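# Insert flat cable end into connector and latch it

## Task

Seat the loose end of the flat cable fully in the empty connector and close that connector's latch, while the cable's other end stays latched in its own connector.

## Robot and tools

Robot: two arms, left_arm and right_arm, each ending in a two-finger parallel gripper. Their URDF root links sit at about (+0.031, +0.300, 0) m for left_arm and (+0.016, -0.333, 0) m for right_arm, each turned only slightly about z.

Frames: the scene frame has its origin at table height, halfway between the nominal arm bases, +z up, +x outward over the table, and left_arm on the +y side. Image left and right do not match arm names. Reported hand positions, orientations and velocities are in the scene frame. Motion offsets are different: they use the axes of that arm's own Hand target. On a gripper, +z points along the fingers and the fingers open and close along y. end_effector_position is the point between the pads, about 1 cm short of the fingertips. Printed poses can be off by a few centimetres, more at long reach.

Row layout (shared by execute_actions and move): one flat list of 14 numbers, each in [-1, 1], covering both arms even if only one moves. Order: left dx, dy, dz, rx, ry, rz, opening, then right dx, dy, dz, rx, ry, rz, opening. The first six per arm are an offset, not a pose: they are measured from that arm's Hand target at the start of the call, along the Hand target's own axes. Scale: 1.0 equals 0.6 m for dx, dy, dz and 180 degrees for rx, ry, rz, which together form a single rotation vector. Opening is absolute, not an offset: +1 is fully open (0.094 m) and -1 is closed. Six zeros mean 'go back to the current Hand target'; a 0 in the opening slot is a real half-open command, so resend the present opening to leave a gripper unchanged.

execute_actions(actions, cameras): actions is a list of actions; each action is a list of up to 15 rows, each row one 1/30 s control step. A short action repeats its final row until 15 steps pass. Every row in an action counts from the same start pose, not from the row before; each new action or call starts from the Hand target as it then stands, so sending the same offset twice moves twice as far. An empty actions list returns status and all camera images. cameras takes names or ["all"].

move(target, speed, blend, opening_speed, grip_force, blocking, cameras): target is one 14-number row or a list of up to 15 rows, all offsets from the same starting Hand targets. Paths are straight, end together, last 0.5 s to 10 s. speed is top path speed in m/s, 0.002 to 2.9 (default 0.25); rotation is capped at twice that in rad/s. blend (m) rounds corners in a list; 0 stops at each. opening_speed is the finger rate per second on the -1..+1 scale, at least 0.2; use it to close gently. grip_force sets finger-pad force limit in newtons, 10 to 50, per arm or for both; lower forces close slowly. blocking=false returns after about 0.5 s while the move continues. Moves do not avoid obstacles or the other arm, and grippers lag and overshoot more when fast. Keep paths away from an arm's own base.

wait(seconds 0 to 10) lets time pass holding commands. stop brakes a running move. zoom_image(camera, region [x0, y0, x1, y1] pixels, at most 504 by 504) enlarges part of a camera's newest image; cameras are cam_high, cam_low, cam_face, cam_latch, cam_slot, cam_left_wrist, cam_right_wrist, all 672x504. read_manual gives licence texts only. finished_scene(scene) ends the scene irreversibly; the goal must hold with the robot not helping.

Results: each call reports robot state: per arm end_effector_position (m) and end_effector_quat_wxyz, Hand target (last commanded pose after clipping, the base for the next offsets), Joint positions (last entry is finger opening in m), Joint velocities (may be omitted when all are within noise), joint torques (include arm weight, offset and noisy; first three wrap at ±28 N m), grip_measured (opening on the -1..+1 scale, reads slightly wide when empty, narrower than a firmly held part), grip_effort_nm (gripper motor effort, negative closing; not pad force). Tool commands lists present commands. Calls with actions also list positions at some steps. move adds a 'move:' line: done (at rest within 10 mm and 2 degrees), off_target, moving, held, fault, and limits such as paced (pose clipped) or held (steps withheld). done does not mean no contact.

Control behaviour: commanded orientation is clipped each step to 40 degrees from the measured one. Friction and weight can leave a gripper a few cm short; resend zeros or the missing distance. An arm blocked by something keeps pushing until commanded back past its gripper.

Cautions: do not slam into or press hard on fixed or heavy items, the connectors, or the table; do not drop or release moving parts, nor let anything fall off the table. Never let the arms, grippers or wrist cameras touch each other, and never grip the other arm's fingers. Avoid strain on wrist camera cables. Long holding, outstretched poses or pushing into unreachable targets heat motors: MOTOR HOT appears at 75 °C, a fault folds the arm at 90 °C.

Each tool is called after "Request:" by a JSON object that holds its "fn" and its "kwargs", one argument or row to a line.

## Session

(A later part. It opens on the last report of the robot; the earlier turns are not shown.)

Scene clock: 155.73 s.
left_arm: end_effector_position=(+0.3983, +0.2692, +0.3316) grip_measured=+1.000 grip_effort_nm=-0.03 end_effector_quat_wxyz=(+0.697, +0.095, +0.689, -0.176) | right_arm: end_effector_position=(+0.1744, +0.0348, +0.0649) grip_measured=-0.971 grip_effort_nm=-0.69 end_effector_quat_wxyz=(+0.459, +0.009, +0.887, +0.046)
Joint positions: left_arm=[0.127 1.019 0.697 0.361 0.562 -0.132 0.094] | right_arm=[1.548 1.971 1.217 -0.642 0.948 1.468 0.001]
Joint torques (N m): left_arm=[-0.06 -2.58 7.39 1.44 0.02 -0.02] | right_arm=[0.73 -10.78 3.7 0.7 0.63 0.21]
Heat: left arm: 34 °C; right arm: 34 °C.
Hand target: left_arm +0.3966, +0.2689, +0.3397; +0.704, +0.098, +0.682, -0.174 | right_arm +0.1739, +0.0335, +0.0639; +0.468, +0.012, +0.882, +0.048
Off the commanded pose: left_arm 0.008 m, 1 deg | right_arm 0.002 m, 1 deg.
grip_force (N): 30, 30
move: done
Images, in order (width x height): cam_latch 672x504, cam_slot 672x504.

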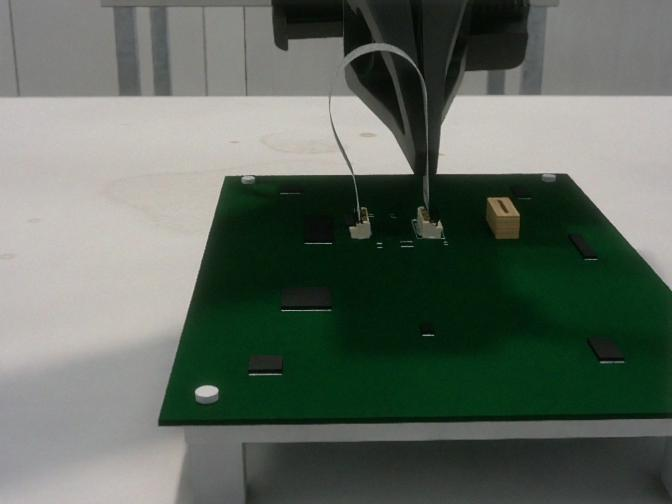

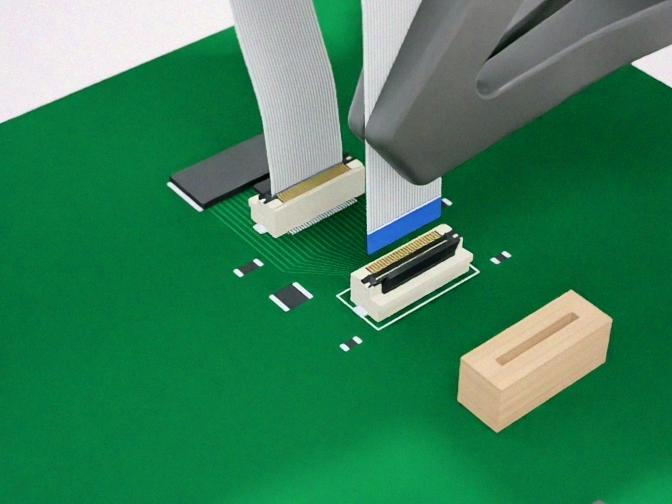

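Request:
{"fn": "move", "kwargs": {
  "target": [0,0,0,0,0,0,1,0.0067,0.0003,0.0021,0,0,0,-1],
  "speed": 0.06,
  "cameras": ["cam_latch","cam_slot"]
}}

Request:
{"fn": "zoom_image", "kwargs": {
  "camera": "cam_latch",
  "region": [396, 150, 480, 240]
}}

Request:
{"fn": "zoom_image", "kwargs": {
  "camera": "cam_slot",
  "region": [330, 170, 490, 330]
}}

Scene clock: 162.60 s.
left_arm: end_effector_position=(+0.3983, +0.2692, +0.3316) grip_measured=+1.000 grip_effort_nm=-0.03 end_effector_quat_wxyz=(+0.697, +0.095, +0.689, -0.176) | right_arm: end_effector_position=(+0.1730, +0.0369, +0.0652) grip_measured=-0.971 grip_effort_nm=-0.69 end_effector_quat_wxyz=(+0.459, +0.012, +0.887, +0.052)
Joint positions: left_arm=[0.127 1.019 0.697 0.361 0.562 -0.132 0.094] | right_arm=[1.552 1.971 1.217 -0.633 0.948 1.472 0.001]
Joint torques (N m): left_arm=[0.01 -2.63 7.39 1.43 0 0] | right_arm=[0.77 -9.96 3.51 0.68 0.6 0.23]
Heat: left arm: 34 °C; right arm: 34 °C.
Hand target: left_arm +0.3966, +0.2689, +0.3397; +0.704, +0.098, +0.682, -0.174 | right_arm +0.1726, +0.0340, +0.0599; +0.468, +0.012, +0.882, +0.048
Off the commanded pose: left_arm 0.008 m, 1 deg | right_arm 0.006 m, 1 deg.
grip_force (N): 30, 30
move: done
Images, in order (width x height): cam_latch 672x504, cam_slot 672x504.

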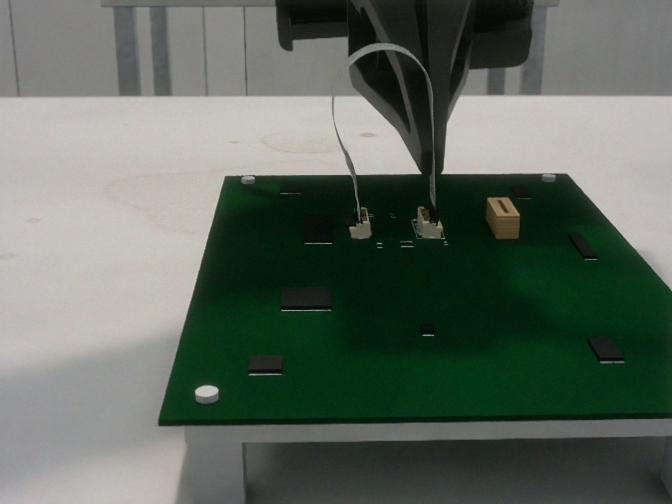

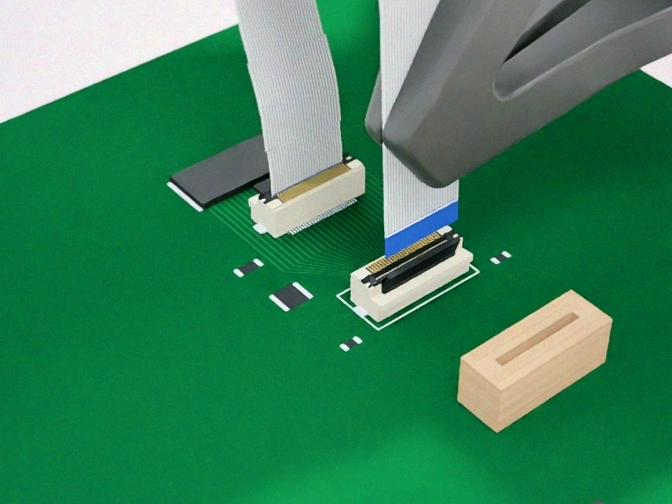

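Scaled by 5.600.

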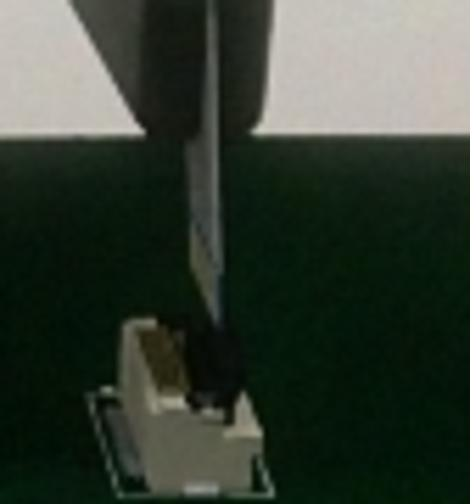

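Scaled by 3.150.

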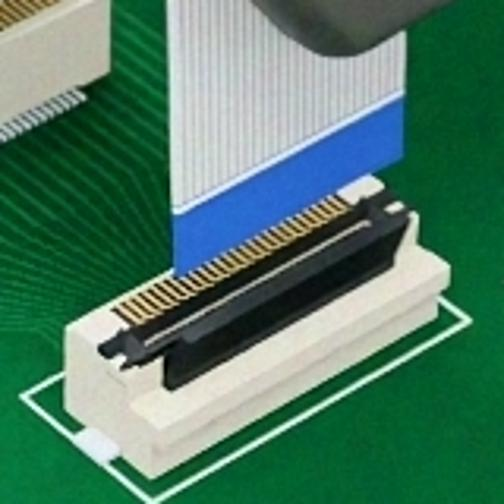

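Request:
{"fn": "move", "kwargs": {
  "target": [0,0,0,0,0,0,1,0.0057,-0.0027,0.0038,0,0,0,-1],
  "speed": 0.06,
  "cameras": ["cam_latch","cam_slot"]
}}

Request:
{"fn": "zoom_image", "kwargs": {
  "camera": "cam_latch",
  "region": [396, 150, 480, 240]
}}

Request:
{"fn": "zoom_image", "kwargs": {
  "camera": "cam_slot",
  "region": [330, 170, 490, 330]
}}

Scene clock: 167.93 s.
left_arm: end_effector_position=(+0.3983, +0.2692, +0.3316) grip_measured=+1.000 grip_effort_nm=-0.03 end_effector_quat_wxyz=(+0.697, +0.095, +0.689, -0.176) | right_arm: end_effector_position=(+0.1730, +0.0356, +0.0621) grip_measured=-0.971 grip_effort_nm=-0.69 end_effector_quat_wxyz=(+0.459, +0.012, +0.887, +0.054)
Joint positions: left_arm=[0.127 1.019 0.697 0.361 0.562 -0.132 0.094] | right_arm=[1.552 1.971 1.202 -0.615 0.948 1.472 0.001]
Joint torques (N m): left_arm=[-0.08 -2.61 7.36 1.43 -0.01 -0.02] | right_arm=[0.8 -9.4 3.74 0.71 0.62 0.23]
Heat: left arm: 34 °C; right arm: 33 °C.
Hand target: left_arm +0.3966, +0.2689, +0.3397; +0.704, +0.098, +0.682, -0.174 | right_arm +0.1726, +0.0329, +0.0557; +0.468, +0.012, +0.882, +0.048
Off the commanded pose: left_arm 0.008 m, 1 deg | right_arm 0.007 m, 1 deg.
grip_force (N): 30, 30
move: done
Images, in order (width x height): cam_latch 672x504, cam_slot 672x504.

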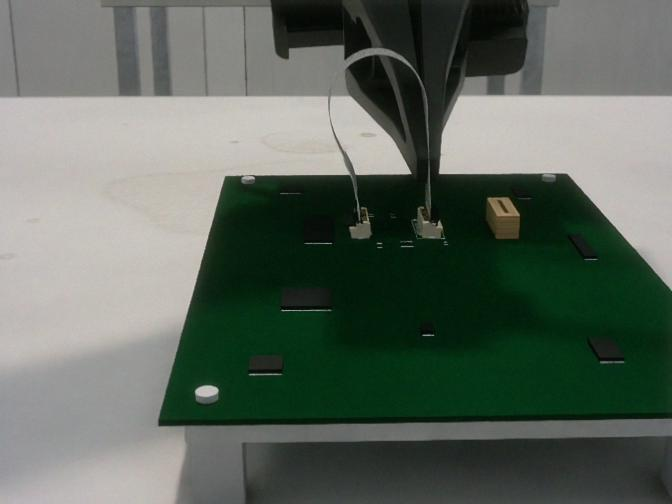

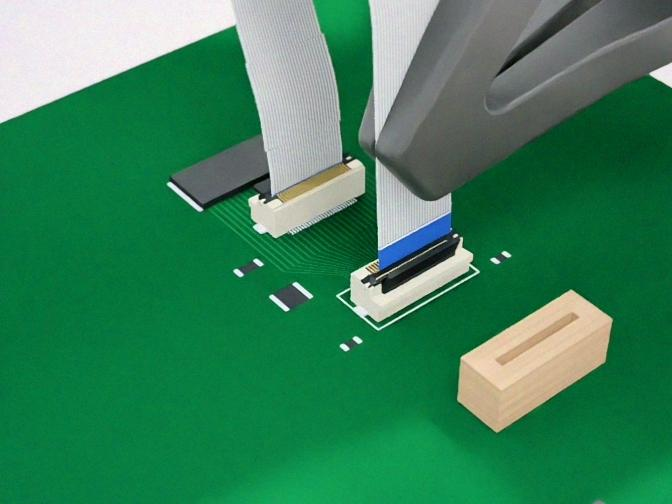

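Scaled by 5.600.

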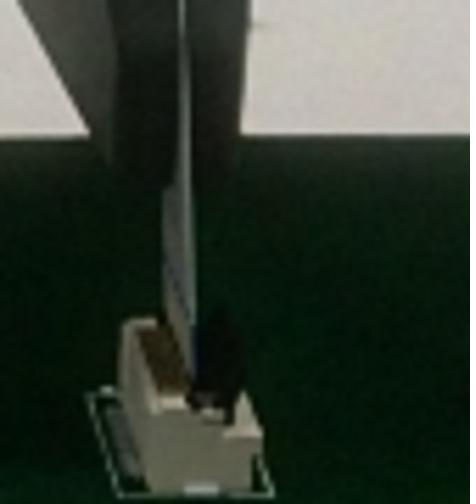

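Scaled by 3.150.

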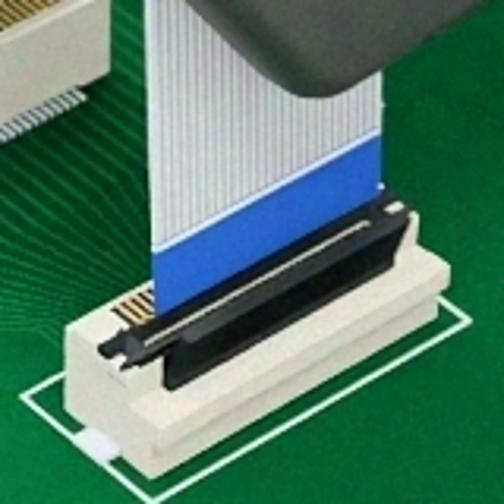

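Request:
{"fn": "move", "kwargs": {
  "target": [0,0,0,0,0,0,1,0.0037,-0.0025,0.003,0,0,0,-1],
  "speed": 0.04,
  "cameras": ["cam_latch","cam_slot"]
}}

Request:
{"fn": "zoom_image", "kwargs": {
  "camera": "cam_latch",
  "region": [396, 150, 480, 240]
}}

Request:
{"fn": "zoom_image", "kwargs": {
  "camera": "cam_slot",
  "region": [330, 170, 490, 330]
}}

Scene clock: 172.90 s.
left_arm: end_effector_position=(+0.3983, +0.2692, +0.3316) grip_measured=+1.000 grip_effort_nm=-0.03 end_effector_quat_wxyz=(+0.697, +0.095, +0.689, -0.176) | right_arm: end_effector_position=(+0.1735, +0.0355, +0.0609) grip_measured=-0.971 grip_effort_nm=-0.69 end_effector_quat_wxyz=(+0.461, +0.014, +0.886, +0.057)
Joint positions: left_arm=[0.127 1.019 0.697 0.361 0.562 -0.132 0.094] | right_arm=[1.552 1.971 1.192 -0.598 0.952 1.472 0.001]
Joint torques (N m): left_arm=[-0.05 -2.56 7.39 1.43 0 -0.02] | right_arm=[0.66 -9.17 3.56 0.7 0.57 0.2]
Heat: left arm: 34 °C; right arm: 33 °C.
Hand target: left_arm +0.3966, +0.2689, +0.3397; +0.704, +0.098, +0.682, -0.174 | right_arm +0.1729, +0.0317, +0.0527; +0.468, +0.012, +0.882, +0.048
Off the commanded pose: left_arm 0.008 m, 1 deg | right_arm 0.009 m, 1 deg.
grip_force (N): 30, 30
move: done
Images, in order (width x height): cam_latch 672x504, cam_slot 672x504.

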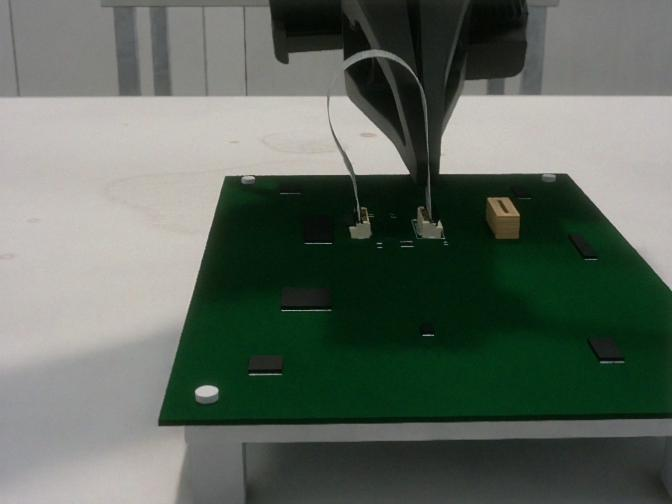

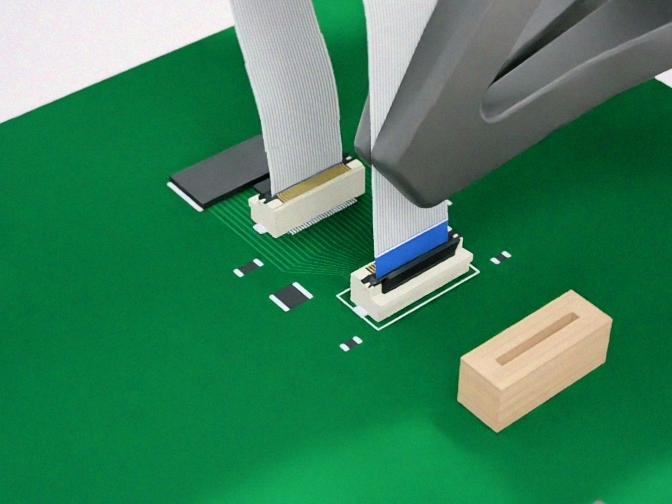

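Scaled by 5.600.

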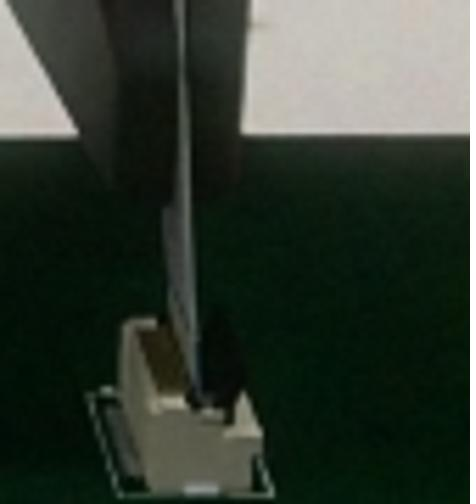

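Scaled by 3.150.

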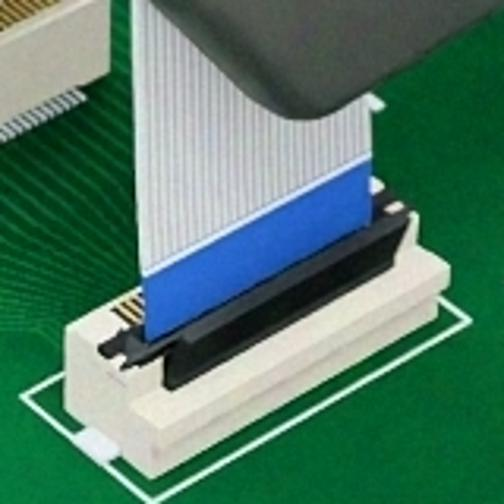

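Request:
{"fn": "move", "kwargs": {
  "target": [0,0,0,0,0,0,1,0.0003,-0.005,0.0003,0,0,0,-1],
  "speed": 0.04,
  "cameras": ["cam_latch","cam_slot"]
}}

Request:
{"fn": "zoom_image", "kwargs": {
  "camera": "cam_latch",
  "region": [396, 150, 480, 240]
}}

Request:
{"fn": "zoom_image", "kwargs": {
  "camera": "cam_slot",
  "region": [330, 170, 490, 330]
}}

Scene clock: 178.10 s.
left_arm: end_effector_position=(+0.3983, +0.2692, +0.3316) grip_measured=+1.000 grip_effort_nm=-0.03 end_effector_quat_wxyz=(+0.697, +0.095, +0.689, -0.176) | right_arm: end_effector_position=(+0.1739, +0.0344, +0.0590) grip_measured=-0.971 grip_effort_nm=-0.69 end_effector_quat_wxyz=(+0.463, +0.015, +0.884, +0.058)
Joint positions: left_arm=[0.127 1.019 0.697 0.361 0.562 -0.132 0.094] | right_arm=[1.552 1.971 1.18 -0.582 0.957 1.472 0.001]
Joint torques (N m): left_arm=[-0.09 -2.63 7.38 1.44 -0.01 -0.02] | right_arm=[0.68 -9.96 3.18 0.63 0.54 0.13]
Heat: left arm: 35 °C; right arm: 33 °C.
Hand target: left_arm +0.3966, +0.2689, +0.3397; +0.704, +0.098, +0.682, -0.174 | right_arm +0.1730, +0.0288, +0.0522; +0.468, +0.012, +0.882, +0.048
Off the commanded pose: left_arm 0.008 m, 1 deg | right_arm 0.009 m, 1 deg.
grip_force (N): 30, 30
move: done
Images, in order (width x height): cam_latch 672x504, cam_slot 672x504.

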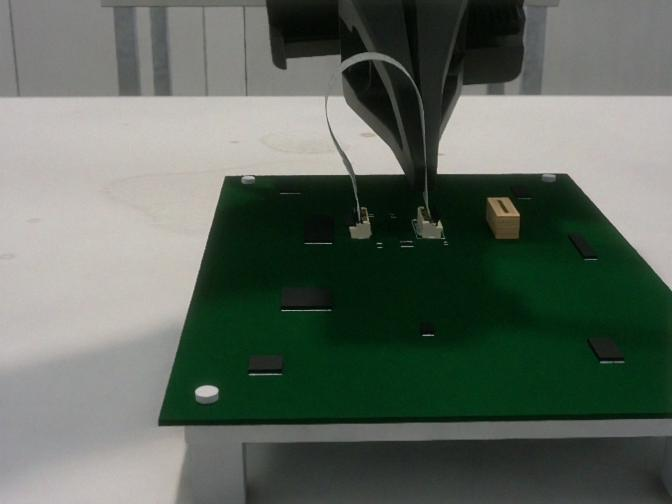

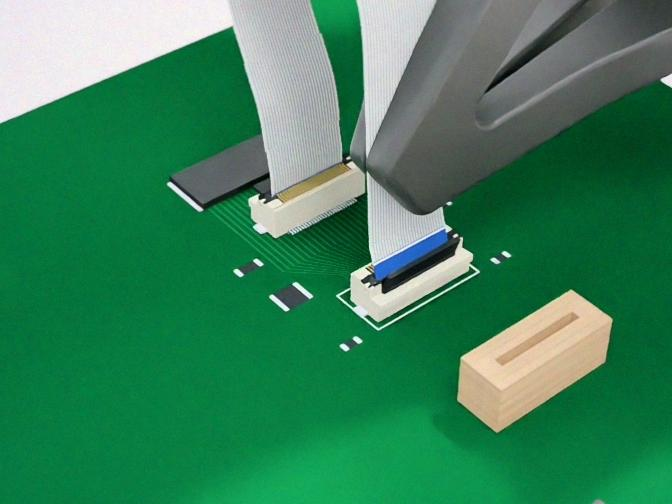

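Scaled by 5.600.

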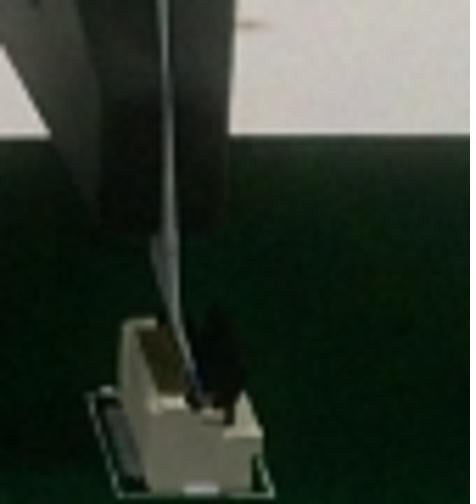

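Scaled by 3.150.

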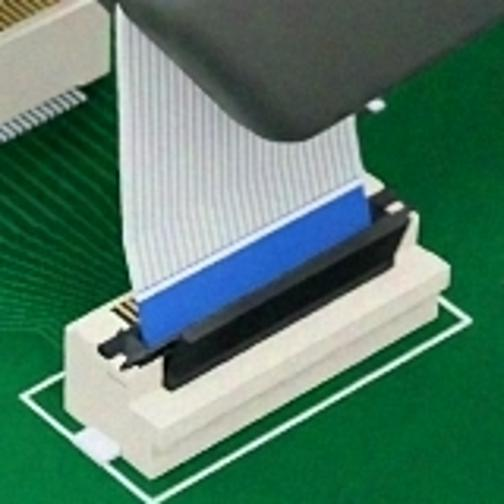

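Request:
{"fn": "move", "kwargs": {
  "target": [0,0,0,0,0,0,1,0.0072,0.0035,0.005,0,0,0,-1],
  "speed": 0.04,
  "cameras": ["cam_latch","cam_slot"]
}}

Request:
{"fn": "zoom_image", "kwargs": {
  "camera": "cam_latch",
  "region": [396, 150, 480, 240]
}}

Request:
{"fn": "zoom_image", "kwargs": {
  "camera": "cam_slot",
  "region": [330, 170, 490, 330]
}}

Scene clock: 184.53 s.
left_arm: end_effector_position=(+0.3983, +0.2692, +0.3316) grip_measured=+1.000 grip_effort_nm=-0.03 end_effector_quat_wxyz=(+0.697, +0.095, +0.689, -0.176) | right_arm: end_effector_position=(+0.1742, +0.0355, +0.0571) grip_measured=-0.971 grip_effort_nm=-0.69 end_effector_quat_wxyz=(+0.464, +0.016, +0.884, +0.059)
Joint positions: left_arm=[0.127 1.019 0.697 0.361 0.562 -0.132 0.094] | right_arm=[1.552 1.978 1.18 -0.572 0.959 1.472 0.001]
Joint torques (N m): left_arm=[-0.05 -2.62 7.38 1.43 -0.02 0] | right_arm=[0.69 -9.1 3.56 0.65 0.49 0.2]
Heat: left arm: 35 °C; right arm: 33 °C.
Hand target: left_arm +0.3966, +0.2689, +0.3397; +0.704, +0.098, +0.682, -0.174 | right_arm +0.1730, +0.0312, +0.0470; +0.468, +0.012, +0.882, +0.048
Off the commanded pose: left_arm 0.008 m, 1 deg | right_arm 0.011 m, 1 deg.
grip_force (N): 30, 30
move: off_target (right_arm)
Images, in order (width x height): cam_latch 672x504, cam_slot 672x504.

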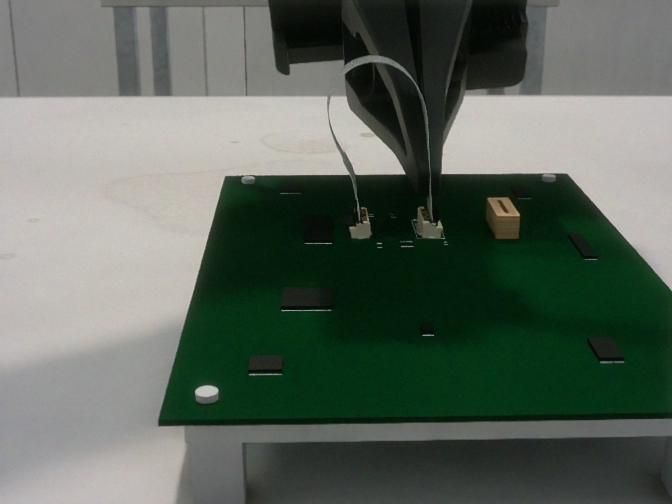

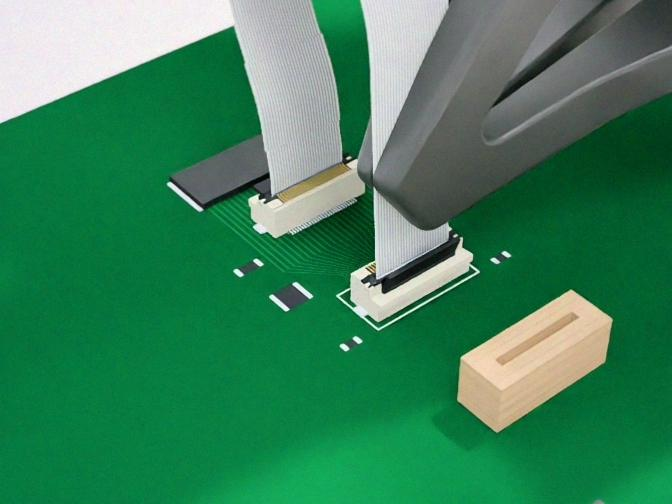

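Scaled by 5.600.

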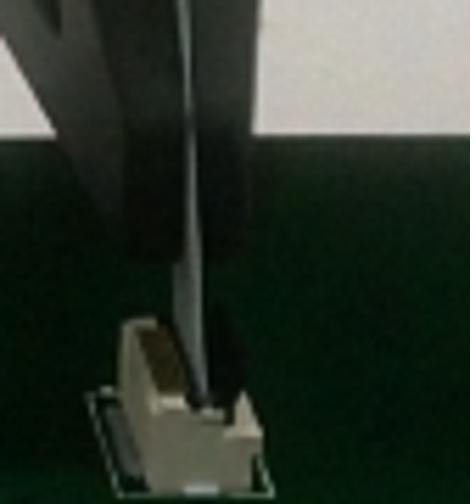

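Scaled by 3.150.

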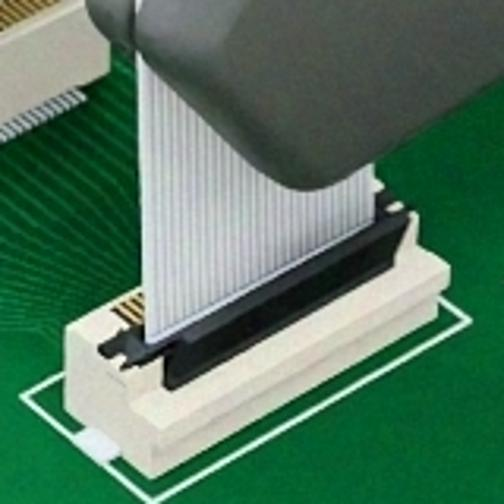

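Request:
{"fn": "move", "kwargs": {
  "target": [0,0,0,0,0,0,1,0.006,-0.001,0.0045,0,0,0,-1],
  "speed": 0.04,
  "cameras": ["cam_slot"]
}}

Request:
{"fn": "zoom_image", "kwargs": {
  "camera": "cam_slot",
  "region": [330, 170, 490, 330]
}}

Scene clock: 188.07 s.
left_arm: end_effector_position=(+0.3983, +0.2692, +0.3316) grip_measured=+1.000 grip_effort_nm=-0.03 end_effector_quat_wxyz=(+0.697, +0.095, +0.689, -0.176) | right_arm: end_effector_position=(+0.1751, +0.0355, +0.0569) grip_measured=-0.971 grip_effort_nm=-0.69 end_effector_quat_wxyz=(+0.468, +0.016, +0.882, +0.058)
Joint positions: left_arm=[0.127 1.019 0.697 0.361 0.562 -0.132 0.094] | right_arm=[1.552 1.983 1.18 -0.568 0.968 1.472 0.001]
Joint torques (N m): left_arm=[-0.05 -2.61 7.38 1.43 -0.01 -0.02] | right_arm=[0.44 -8.55 2.95 0.78 0.43 0.16]
Heat: left arm: 35 °C; right arm: 33 °C.
Hand target: left_arm +0.3966, +0.2689, +0.3397; +0.704, +0.098, +0.682, -0.174 | right_arm +0.1733, +0.0311, +0.0425; +0.468, +0.012, +0.882, +0.048
Off the commanded pose: left_arm 0.008 m, 1 deg | right_arm 0.015 m, 1 deg.
grip_force (N): 30, 30
move: off_target (right_arm)
Images, in order (width x height): cam_slot 672x504.

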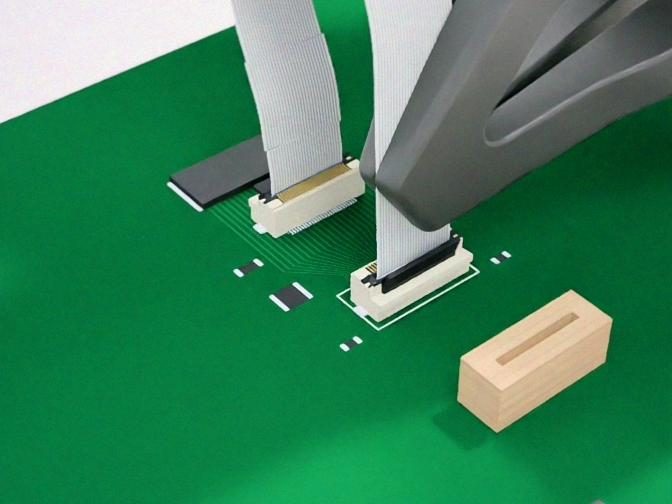

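Scaled by 3.150.

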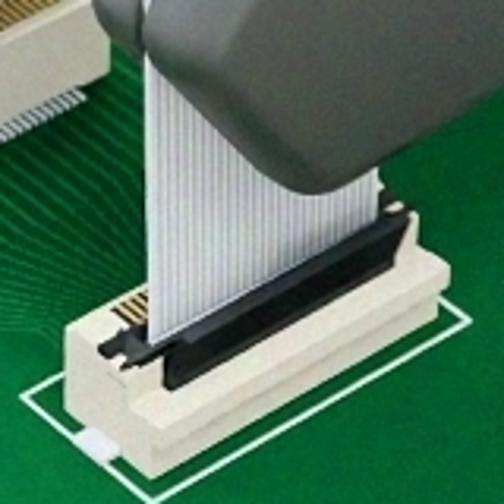

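Request:
{"fn": "move", "kwargs": {
  "target": [
    [0,0,0,0,0,0,1,-0.0137,0.0018,-0.0093,0,0,0,-1],
    [0,0,0,0,0,0,1,-0.0137,0.0018,-0.0093,0,0,0,-0.91],
    [0,0,0,0,0,0,1,0.0045,0.0125,0.005,0,0,0,-0.91]
  ],
  "speed": 0.04,
  "cameras": ["cam_slot","cam_latch"]
}}

Request:
{"fn": "zoom_image", "kwargs": {
  "camera": "cam_slot",
  "region": [330, 170, 490, 330]
}}

Request:
{"fn": "zoom_image", "kwargs": {
  "camera": "cam_latch",
  "region": [396, 150, 480, 240]
}}

Scene clock: 193.37 s.
left_arm: end_effector_position=(+0.3983, +0.2692, +0.3316) grip_measured=+1.000 grip_effort_nm=-0.03 end_effector_quat_wxyz=(+0.697, +0.095, +0.689, -0.176) | right_arm: end_effector_position=(+0.1753, +0.0347, +0.0500) grip_measured=-0.912 grip_effort_nm=0.08 end_effector_quat_wxyz=(+0.474, +0.010, +0.879, +0.049)
Joint positions: left_arm=[0.127 1.019 0.697 0.361 0.562 -0.132 0.094] | right_arm=[1.555 2.009 1.18 -0.564 0.982 1.472 0.004]
Joint torques (N m): left_arm=[-0.03 -2.61 7.34 1.43 -0.01 -0.01] | right_arm=[0.06 -8.28 5.29 0.73 0.31 0.13]
Heat: left arm: 35 °C; right arm: 33 °C.
Hand target: left_arm +0.3966, +0.2689, +0.3397; +0.704, +0.098, +0.682, -0.174 | right_arm +0.1741, +0.0389, +0.0394; +0.468, +0.012, +0.882, +0.048
Off the commanded pose: left_arm 0.008 m, 1 deg | right_arm 0.012 m, 1 deg.
grip_force (N): 30, 30
move: off_target (right_arm)
Images, in order (width x height): cam_latch 672x504, cam_slot 672x504.

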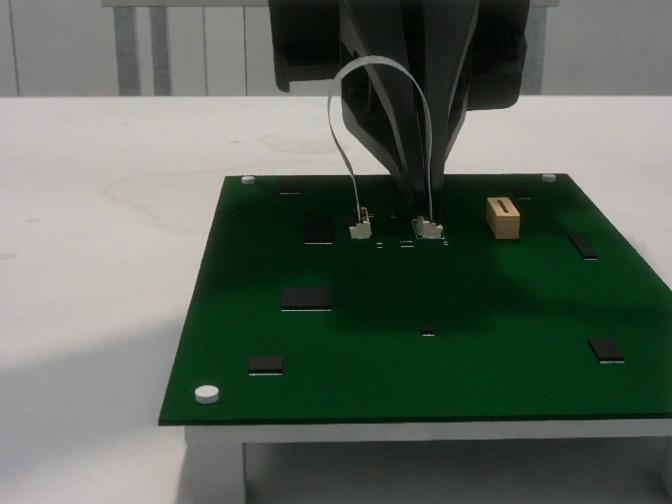

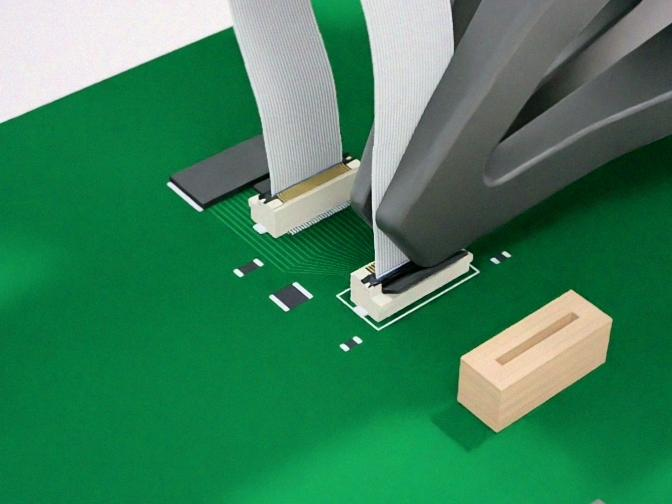

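Scaled by 3.150.

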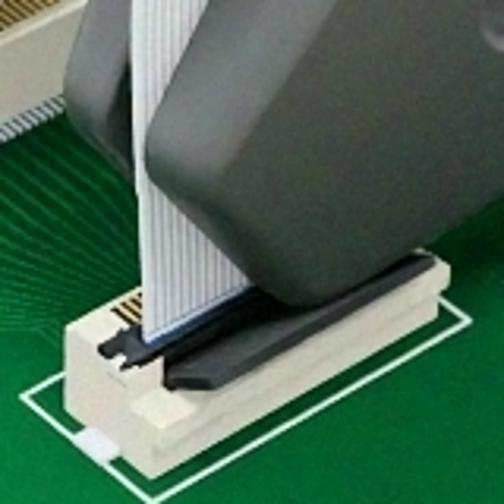

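Scaled by 5.600.

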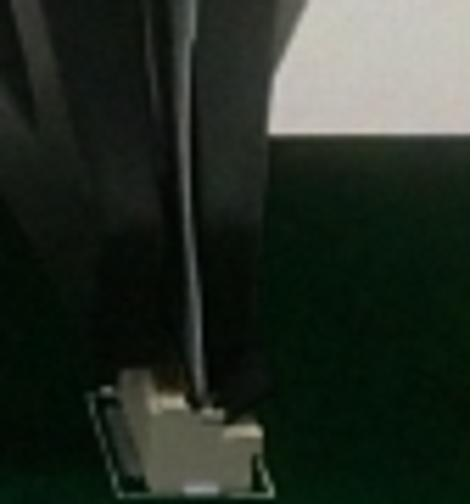

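Same state as scene 1. One more press, then back off.

Request:
{"fn": "move", "kwargs": {
  "target": [0,0,0,0,0,0,1,0.0066,0.002,0.005,0,0,0,-0.91],
  "speed": 0.03
}}

Request:
{"fn": "move", "kwargs": {
  "target": [0,0,0,0,0,0,1,-0.0433,0.004,-0.0299,0,0,0,-0.8],
  "speed": 0.06,
  "cameras": ["cam_slot","cam_latch"]
}}

Request:
{"fn": "zoom_image", "kwargs": {
  "camera": "cam_slot",
  "region": [330, 170, 490, 330]
}}

Request:
{"fn": "zoom_image", "kwargs": {
  "camera": "cam_latch",
  "region": [336, 150, 480, 250]
}}

Scene clock: 197.73 s.
left_arm: end_effector_position=(+0.3983, +0.2692, +0.3316) grip_measured=+1.000 grip_effort_nm=-0.03 end_effector_quat_wxyz=(+0.697, +0.095, +0.689, -0.176) | right_arm: end_effector_position=(+0.1773, +0.0348, +0.0496) grip_measured=-0.912 grip_effort_nm=0.08 end_effector_quat_wxyz=(+0.483, +0.011, +0.874, +0.047)
Joint positions: left_arm=[0.127 1.019 0.697 0.361 0.562 -0.132 0.094] | right_arm=[1.555 2.019 1.18 -0.555 1.003 1.472 0.004]
Joint torques (N m): left_arm=[-0.03 -2.62 7.38 1.44 -0.01 -0.01] | right_arm=[0.16 -7.97 5.19 0.79 0.1 0.14]
Heat: left arm: 35 °C; right arm: 32 °C.
Hand target: left_arm +0.3966, +0.2689, +0.3397; +0.704, +0.098, +0.682, -0.174 | right_arm +0.1743, +0.0406, +0.0346; +0.468, +0.012, +0.882, +0.048
Off the commanded pose: left_arm 0.008 m, 1 deg | right_arm 0.016 m, 2 deg.
grip_force (N): 30, 30
move: off_target (right_arm)

Scene clock: 198.73 s.
left_arm: end_effector_position=(+0.3983, +0.2692, +0.3316) grip_measured=+1.000 grip_effort_nm=-0.03 end_effector_quat_wxyz=(+0.697, +0.095, +0.689, -0.176) | right_arm: end_effector_position=(+0.1737, +0.0342, +0.0500) grip_measured=-0.802 grip_effort_nm=0.08 end_effector_quat_wxyz=(+0.467, +0.001, +0.884, +0.032)
Joint positions: left_arm=[0.127 1.019 0.697 0.361 0.562 -0.132 0.094] | right_arm=[1.555 2.02 1.213 -0.624 0.968 1.472 0.009]
Joint torques (N m): left_arm=[-0.03 -2.63 7.36 1.42 -0.01 -0.01] | right_arm=[0.14 -14.35 6.26 0.23 0.41 0.15]
Heat: left arm: 35 °C; right arm: 32 °C.
Hand target: left_arm +0.3966, +0.2689, +0.3397; +0.704, +0.098, +0.682, -0.174 | right_arm +0.1740, +0.0400, +0.0662; +0.468, +0.012, +0.882, +0.048
Off the commanded pose: left_arm 0.008 m, 1 deg | right_arm 0.017 m, 2 deg.
grip_force (N): 30, 30
move: off_target (right_arm)
Images, in order (width x height): cam_latch 672x504, cam_slot 672x504.

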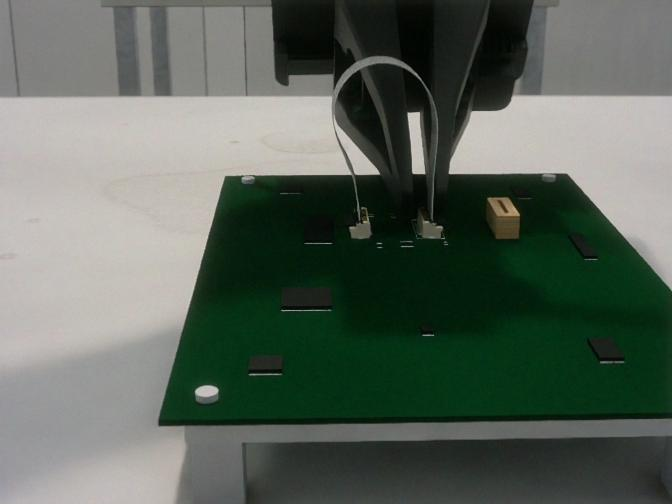

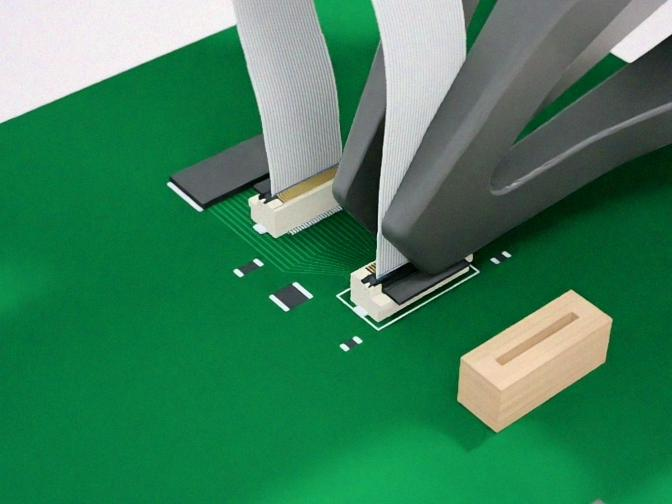

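Scaled by 3.150.

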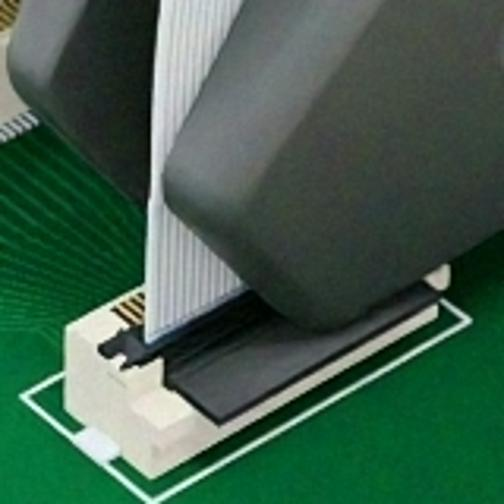

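Scaled by 3.500.

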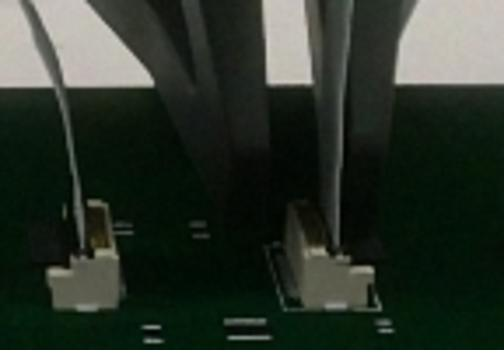

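Request:
{"fn": "move", "kwargs": {
  "target": [0,0,0,0,0,0,1,0.0325,0.003,-0.0885,0,0,0,-0.8],
  "speed": 0.1,
  "cameras": ["cam_slot","cam_latch"]
}}

Request:
{"fn": "zoom_image", "kwargs": {
  "camera": "cam_slot",
  "region": [330, 170, 490, 330]
}}

Scene clock: 203.97 s.
left_arm: end_effector_position=(+0.3983, +0.2692, +0.3316) grip_measured=+1.000 grip_effort_nm=-0.03 end_effector_quat_wxyz=(+0.697, +0.095, +0.689, -0.176) | right_arm: end_effector_position=(+0.1186, +0.0316, +0.0718) grip_measured=-0.802 grip_effort_nm=0.07 end_effector_quat_wxyz=(+0.460, +0.003, +0.887, +0.036)
Joint positions: left_arm=[0.127 1.019 0.697 0.361 0.562 -0.132 0.094] | right_arm=[1.706 2.02 1.324 -0.943 0.958 1.737 0.009]
Joint torques (N m): left_arm=[-0.01 -2.65 7.36 1.43 -0.01 0] | right_arm=[0.25 -10.88 6.72 0.02 0.6 0.17]
Heat: left arm: 35 °C; right arm: 32 °C.
Hand target: left_arm +0.3966, +0.2689, +0.3397; +0.704, +0.098, +0.682, -0.174 | right_arm +0.1191, +0.0392, +0.0799; +0.468, +0.012, +0.882, +0.048
Off the commanded pose: left_arm 0.008 m, 1 deg | right_arm 0.011 m, 2 deg.
grip_force (N): 30, 30
move: off_target (right_arm)
Images, in order (width x height): cam_latch 672x504, cam_slot 672x504.

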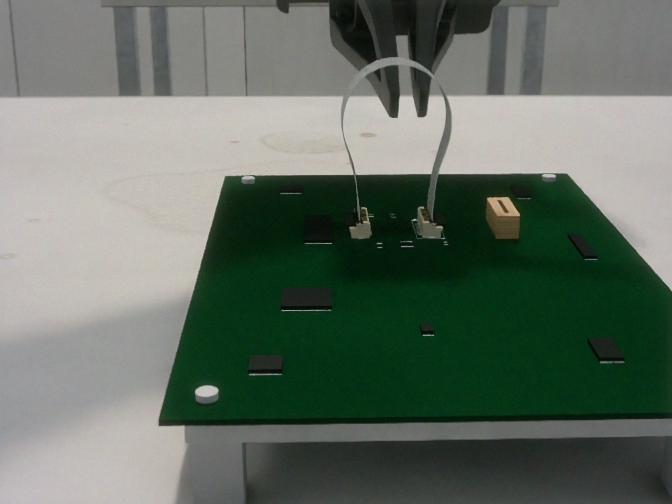

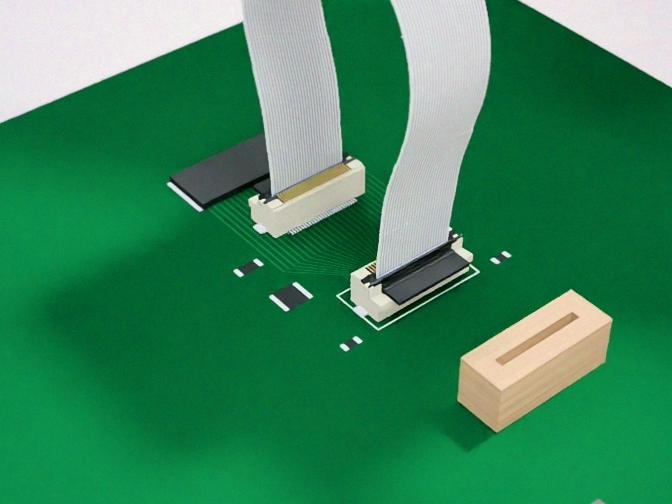

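Scaled by 3.150.

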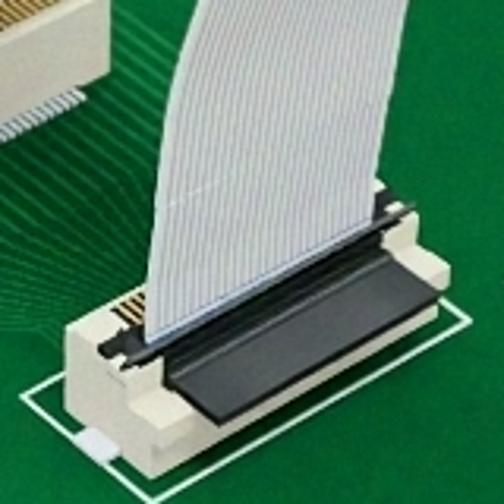

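Request:
{"fn": "finished_scene", "kwargs": {
  "scene": 2
}}

The scene is finished: the task was done.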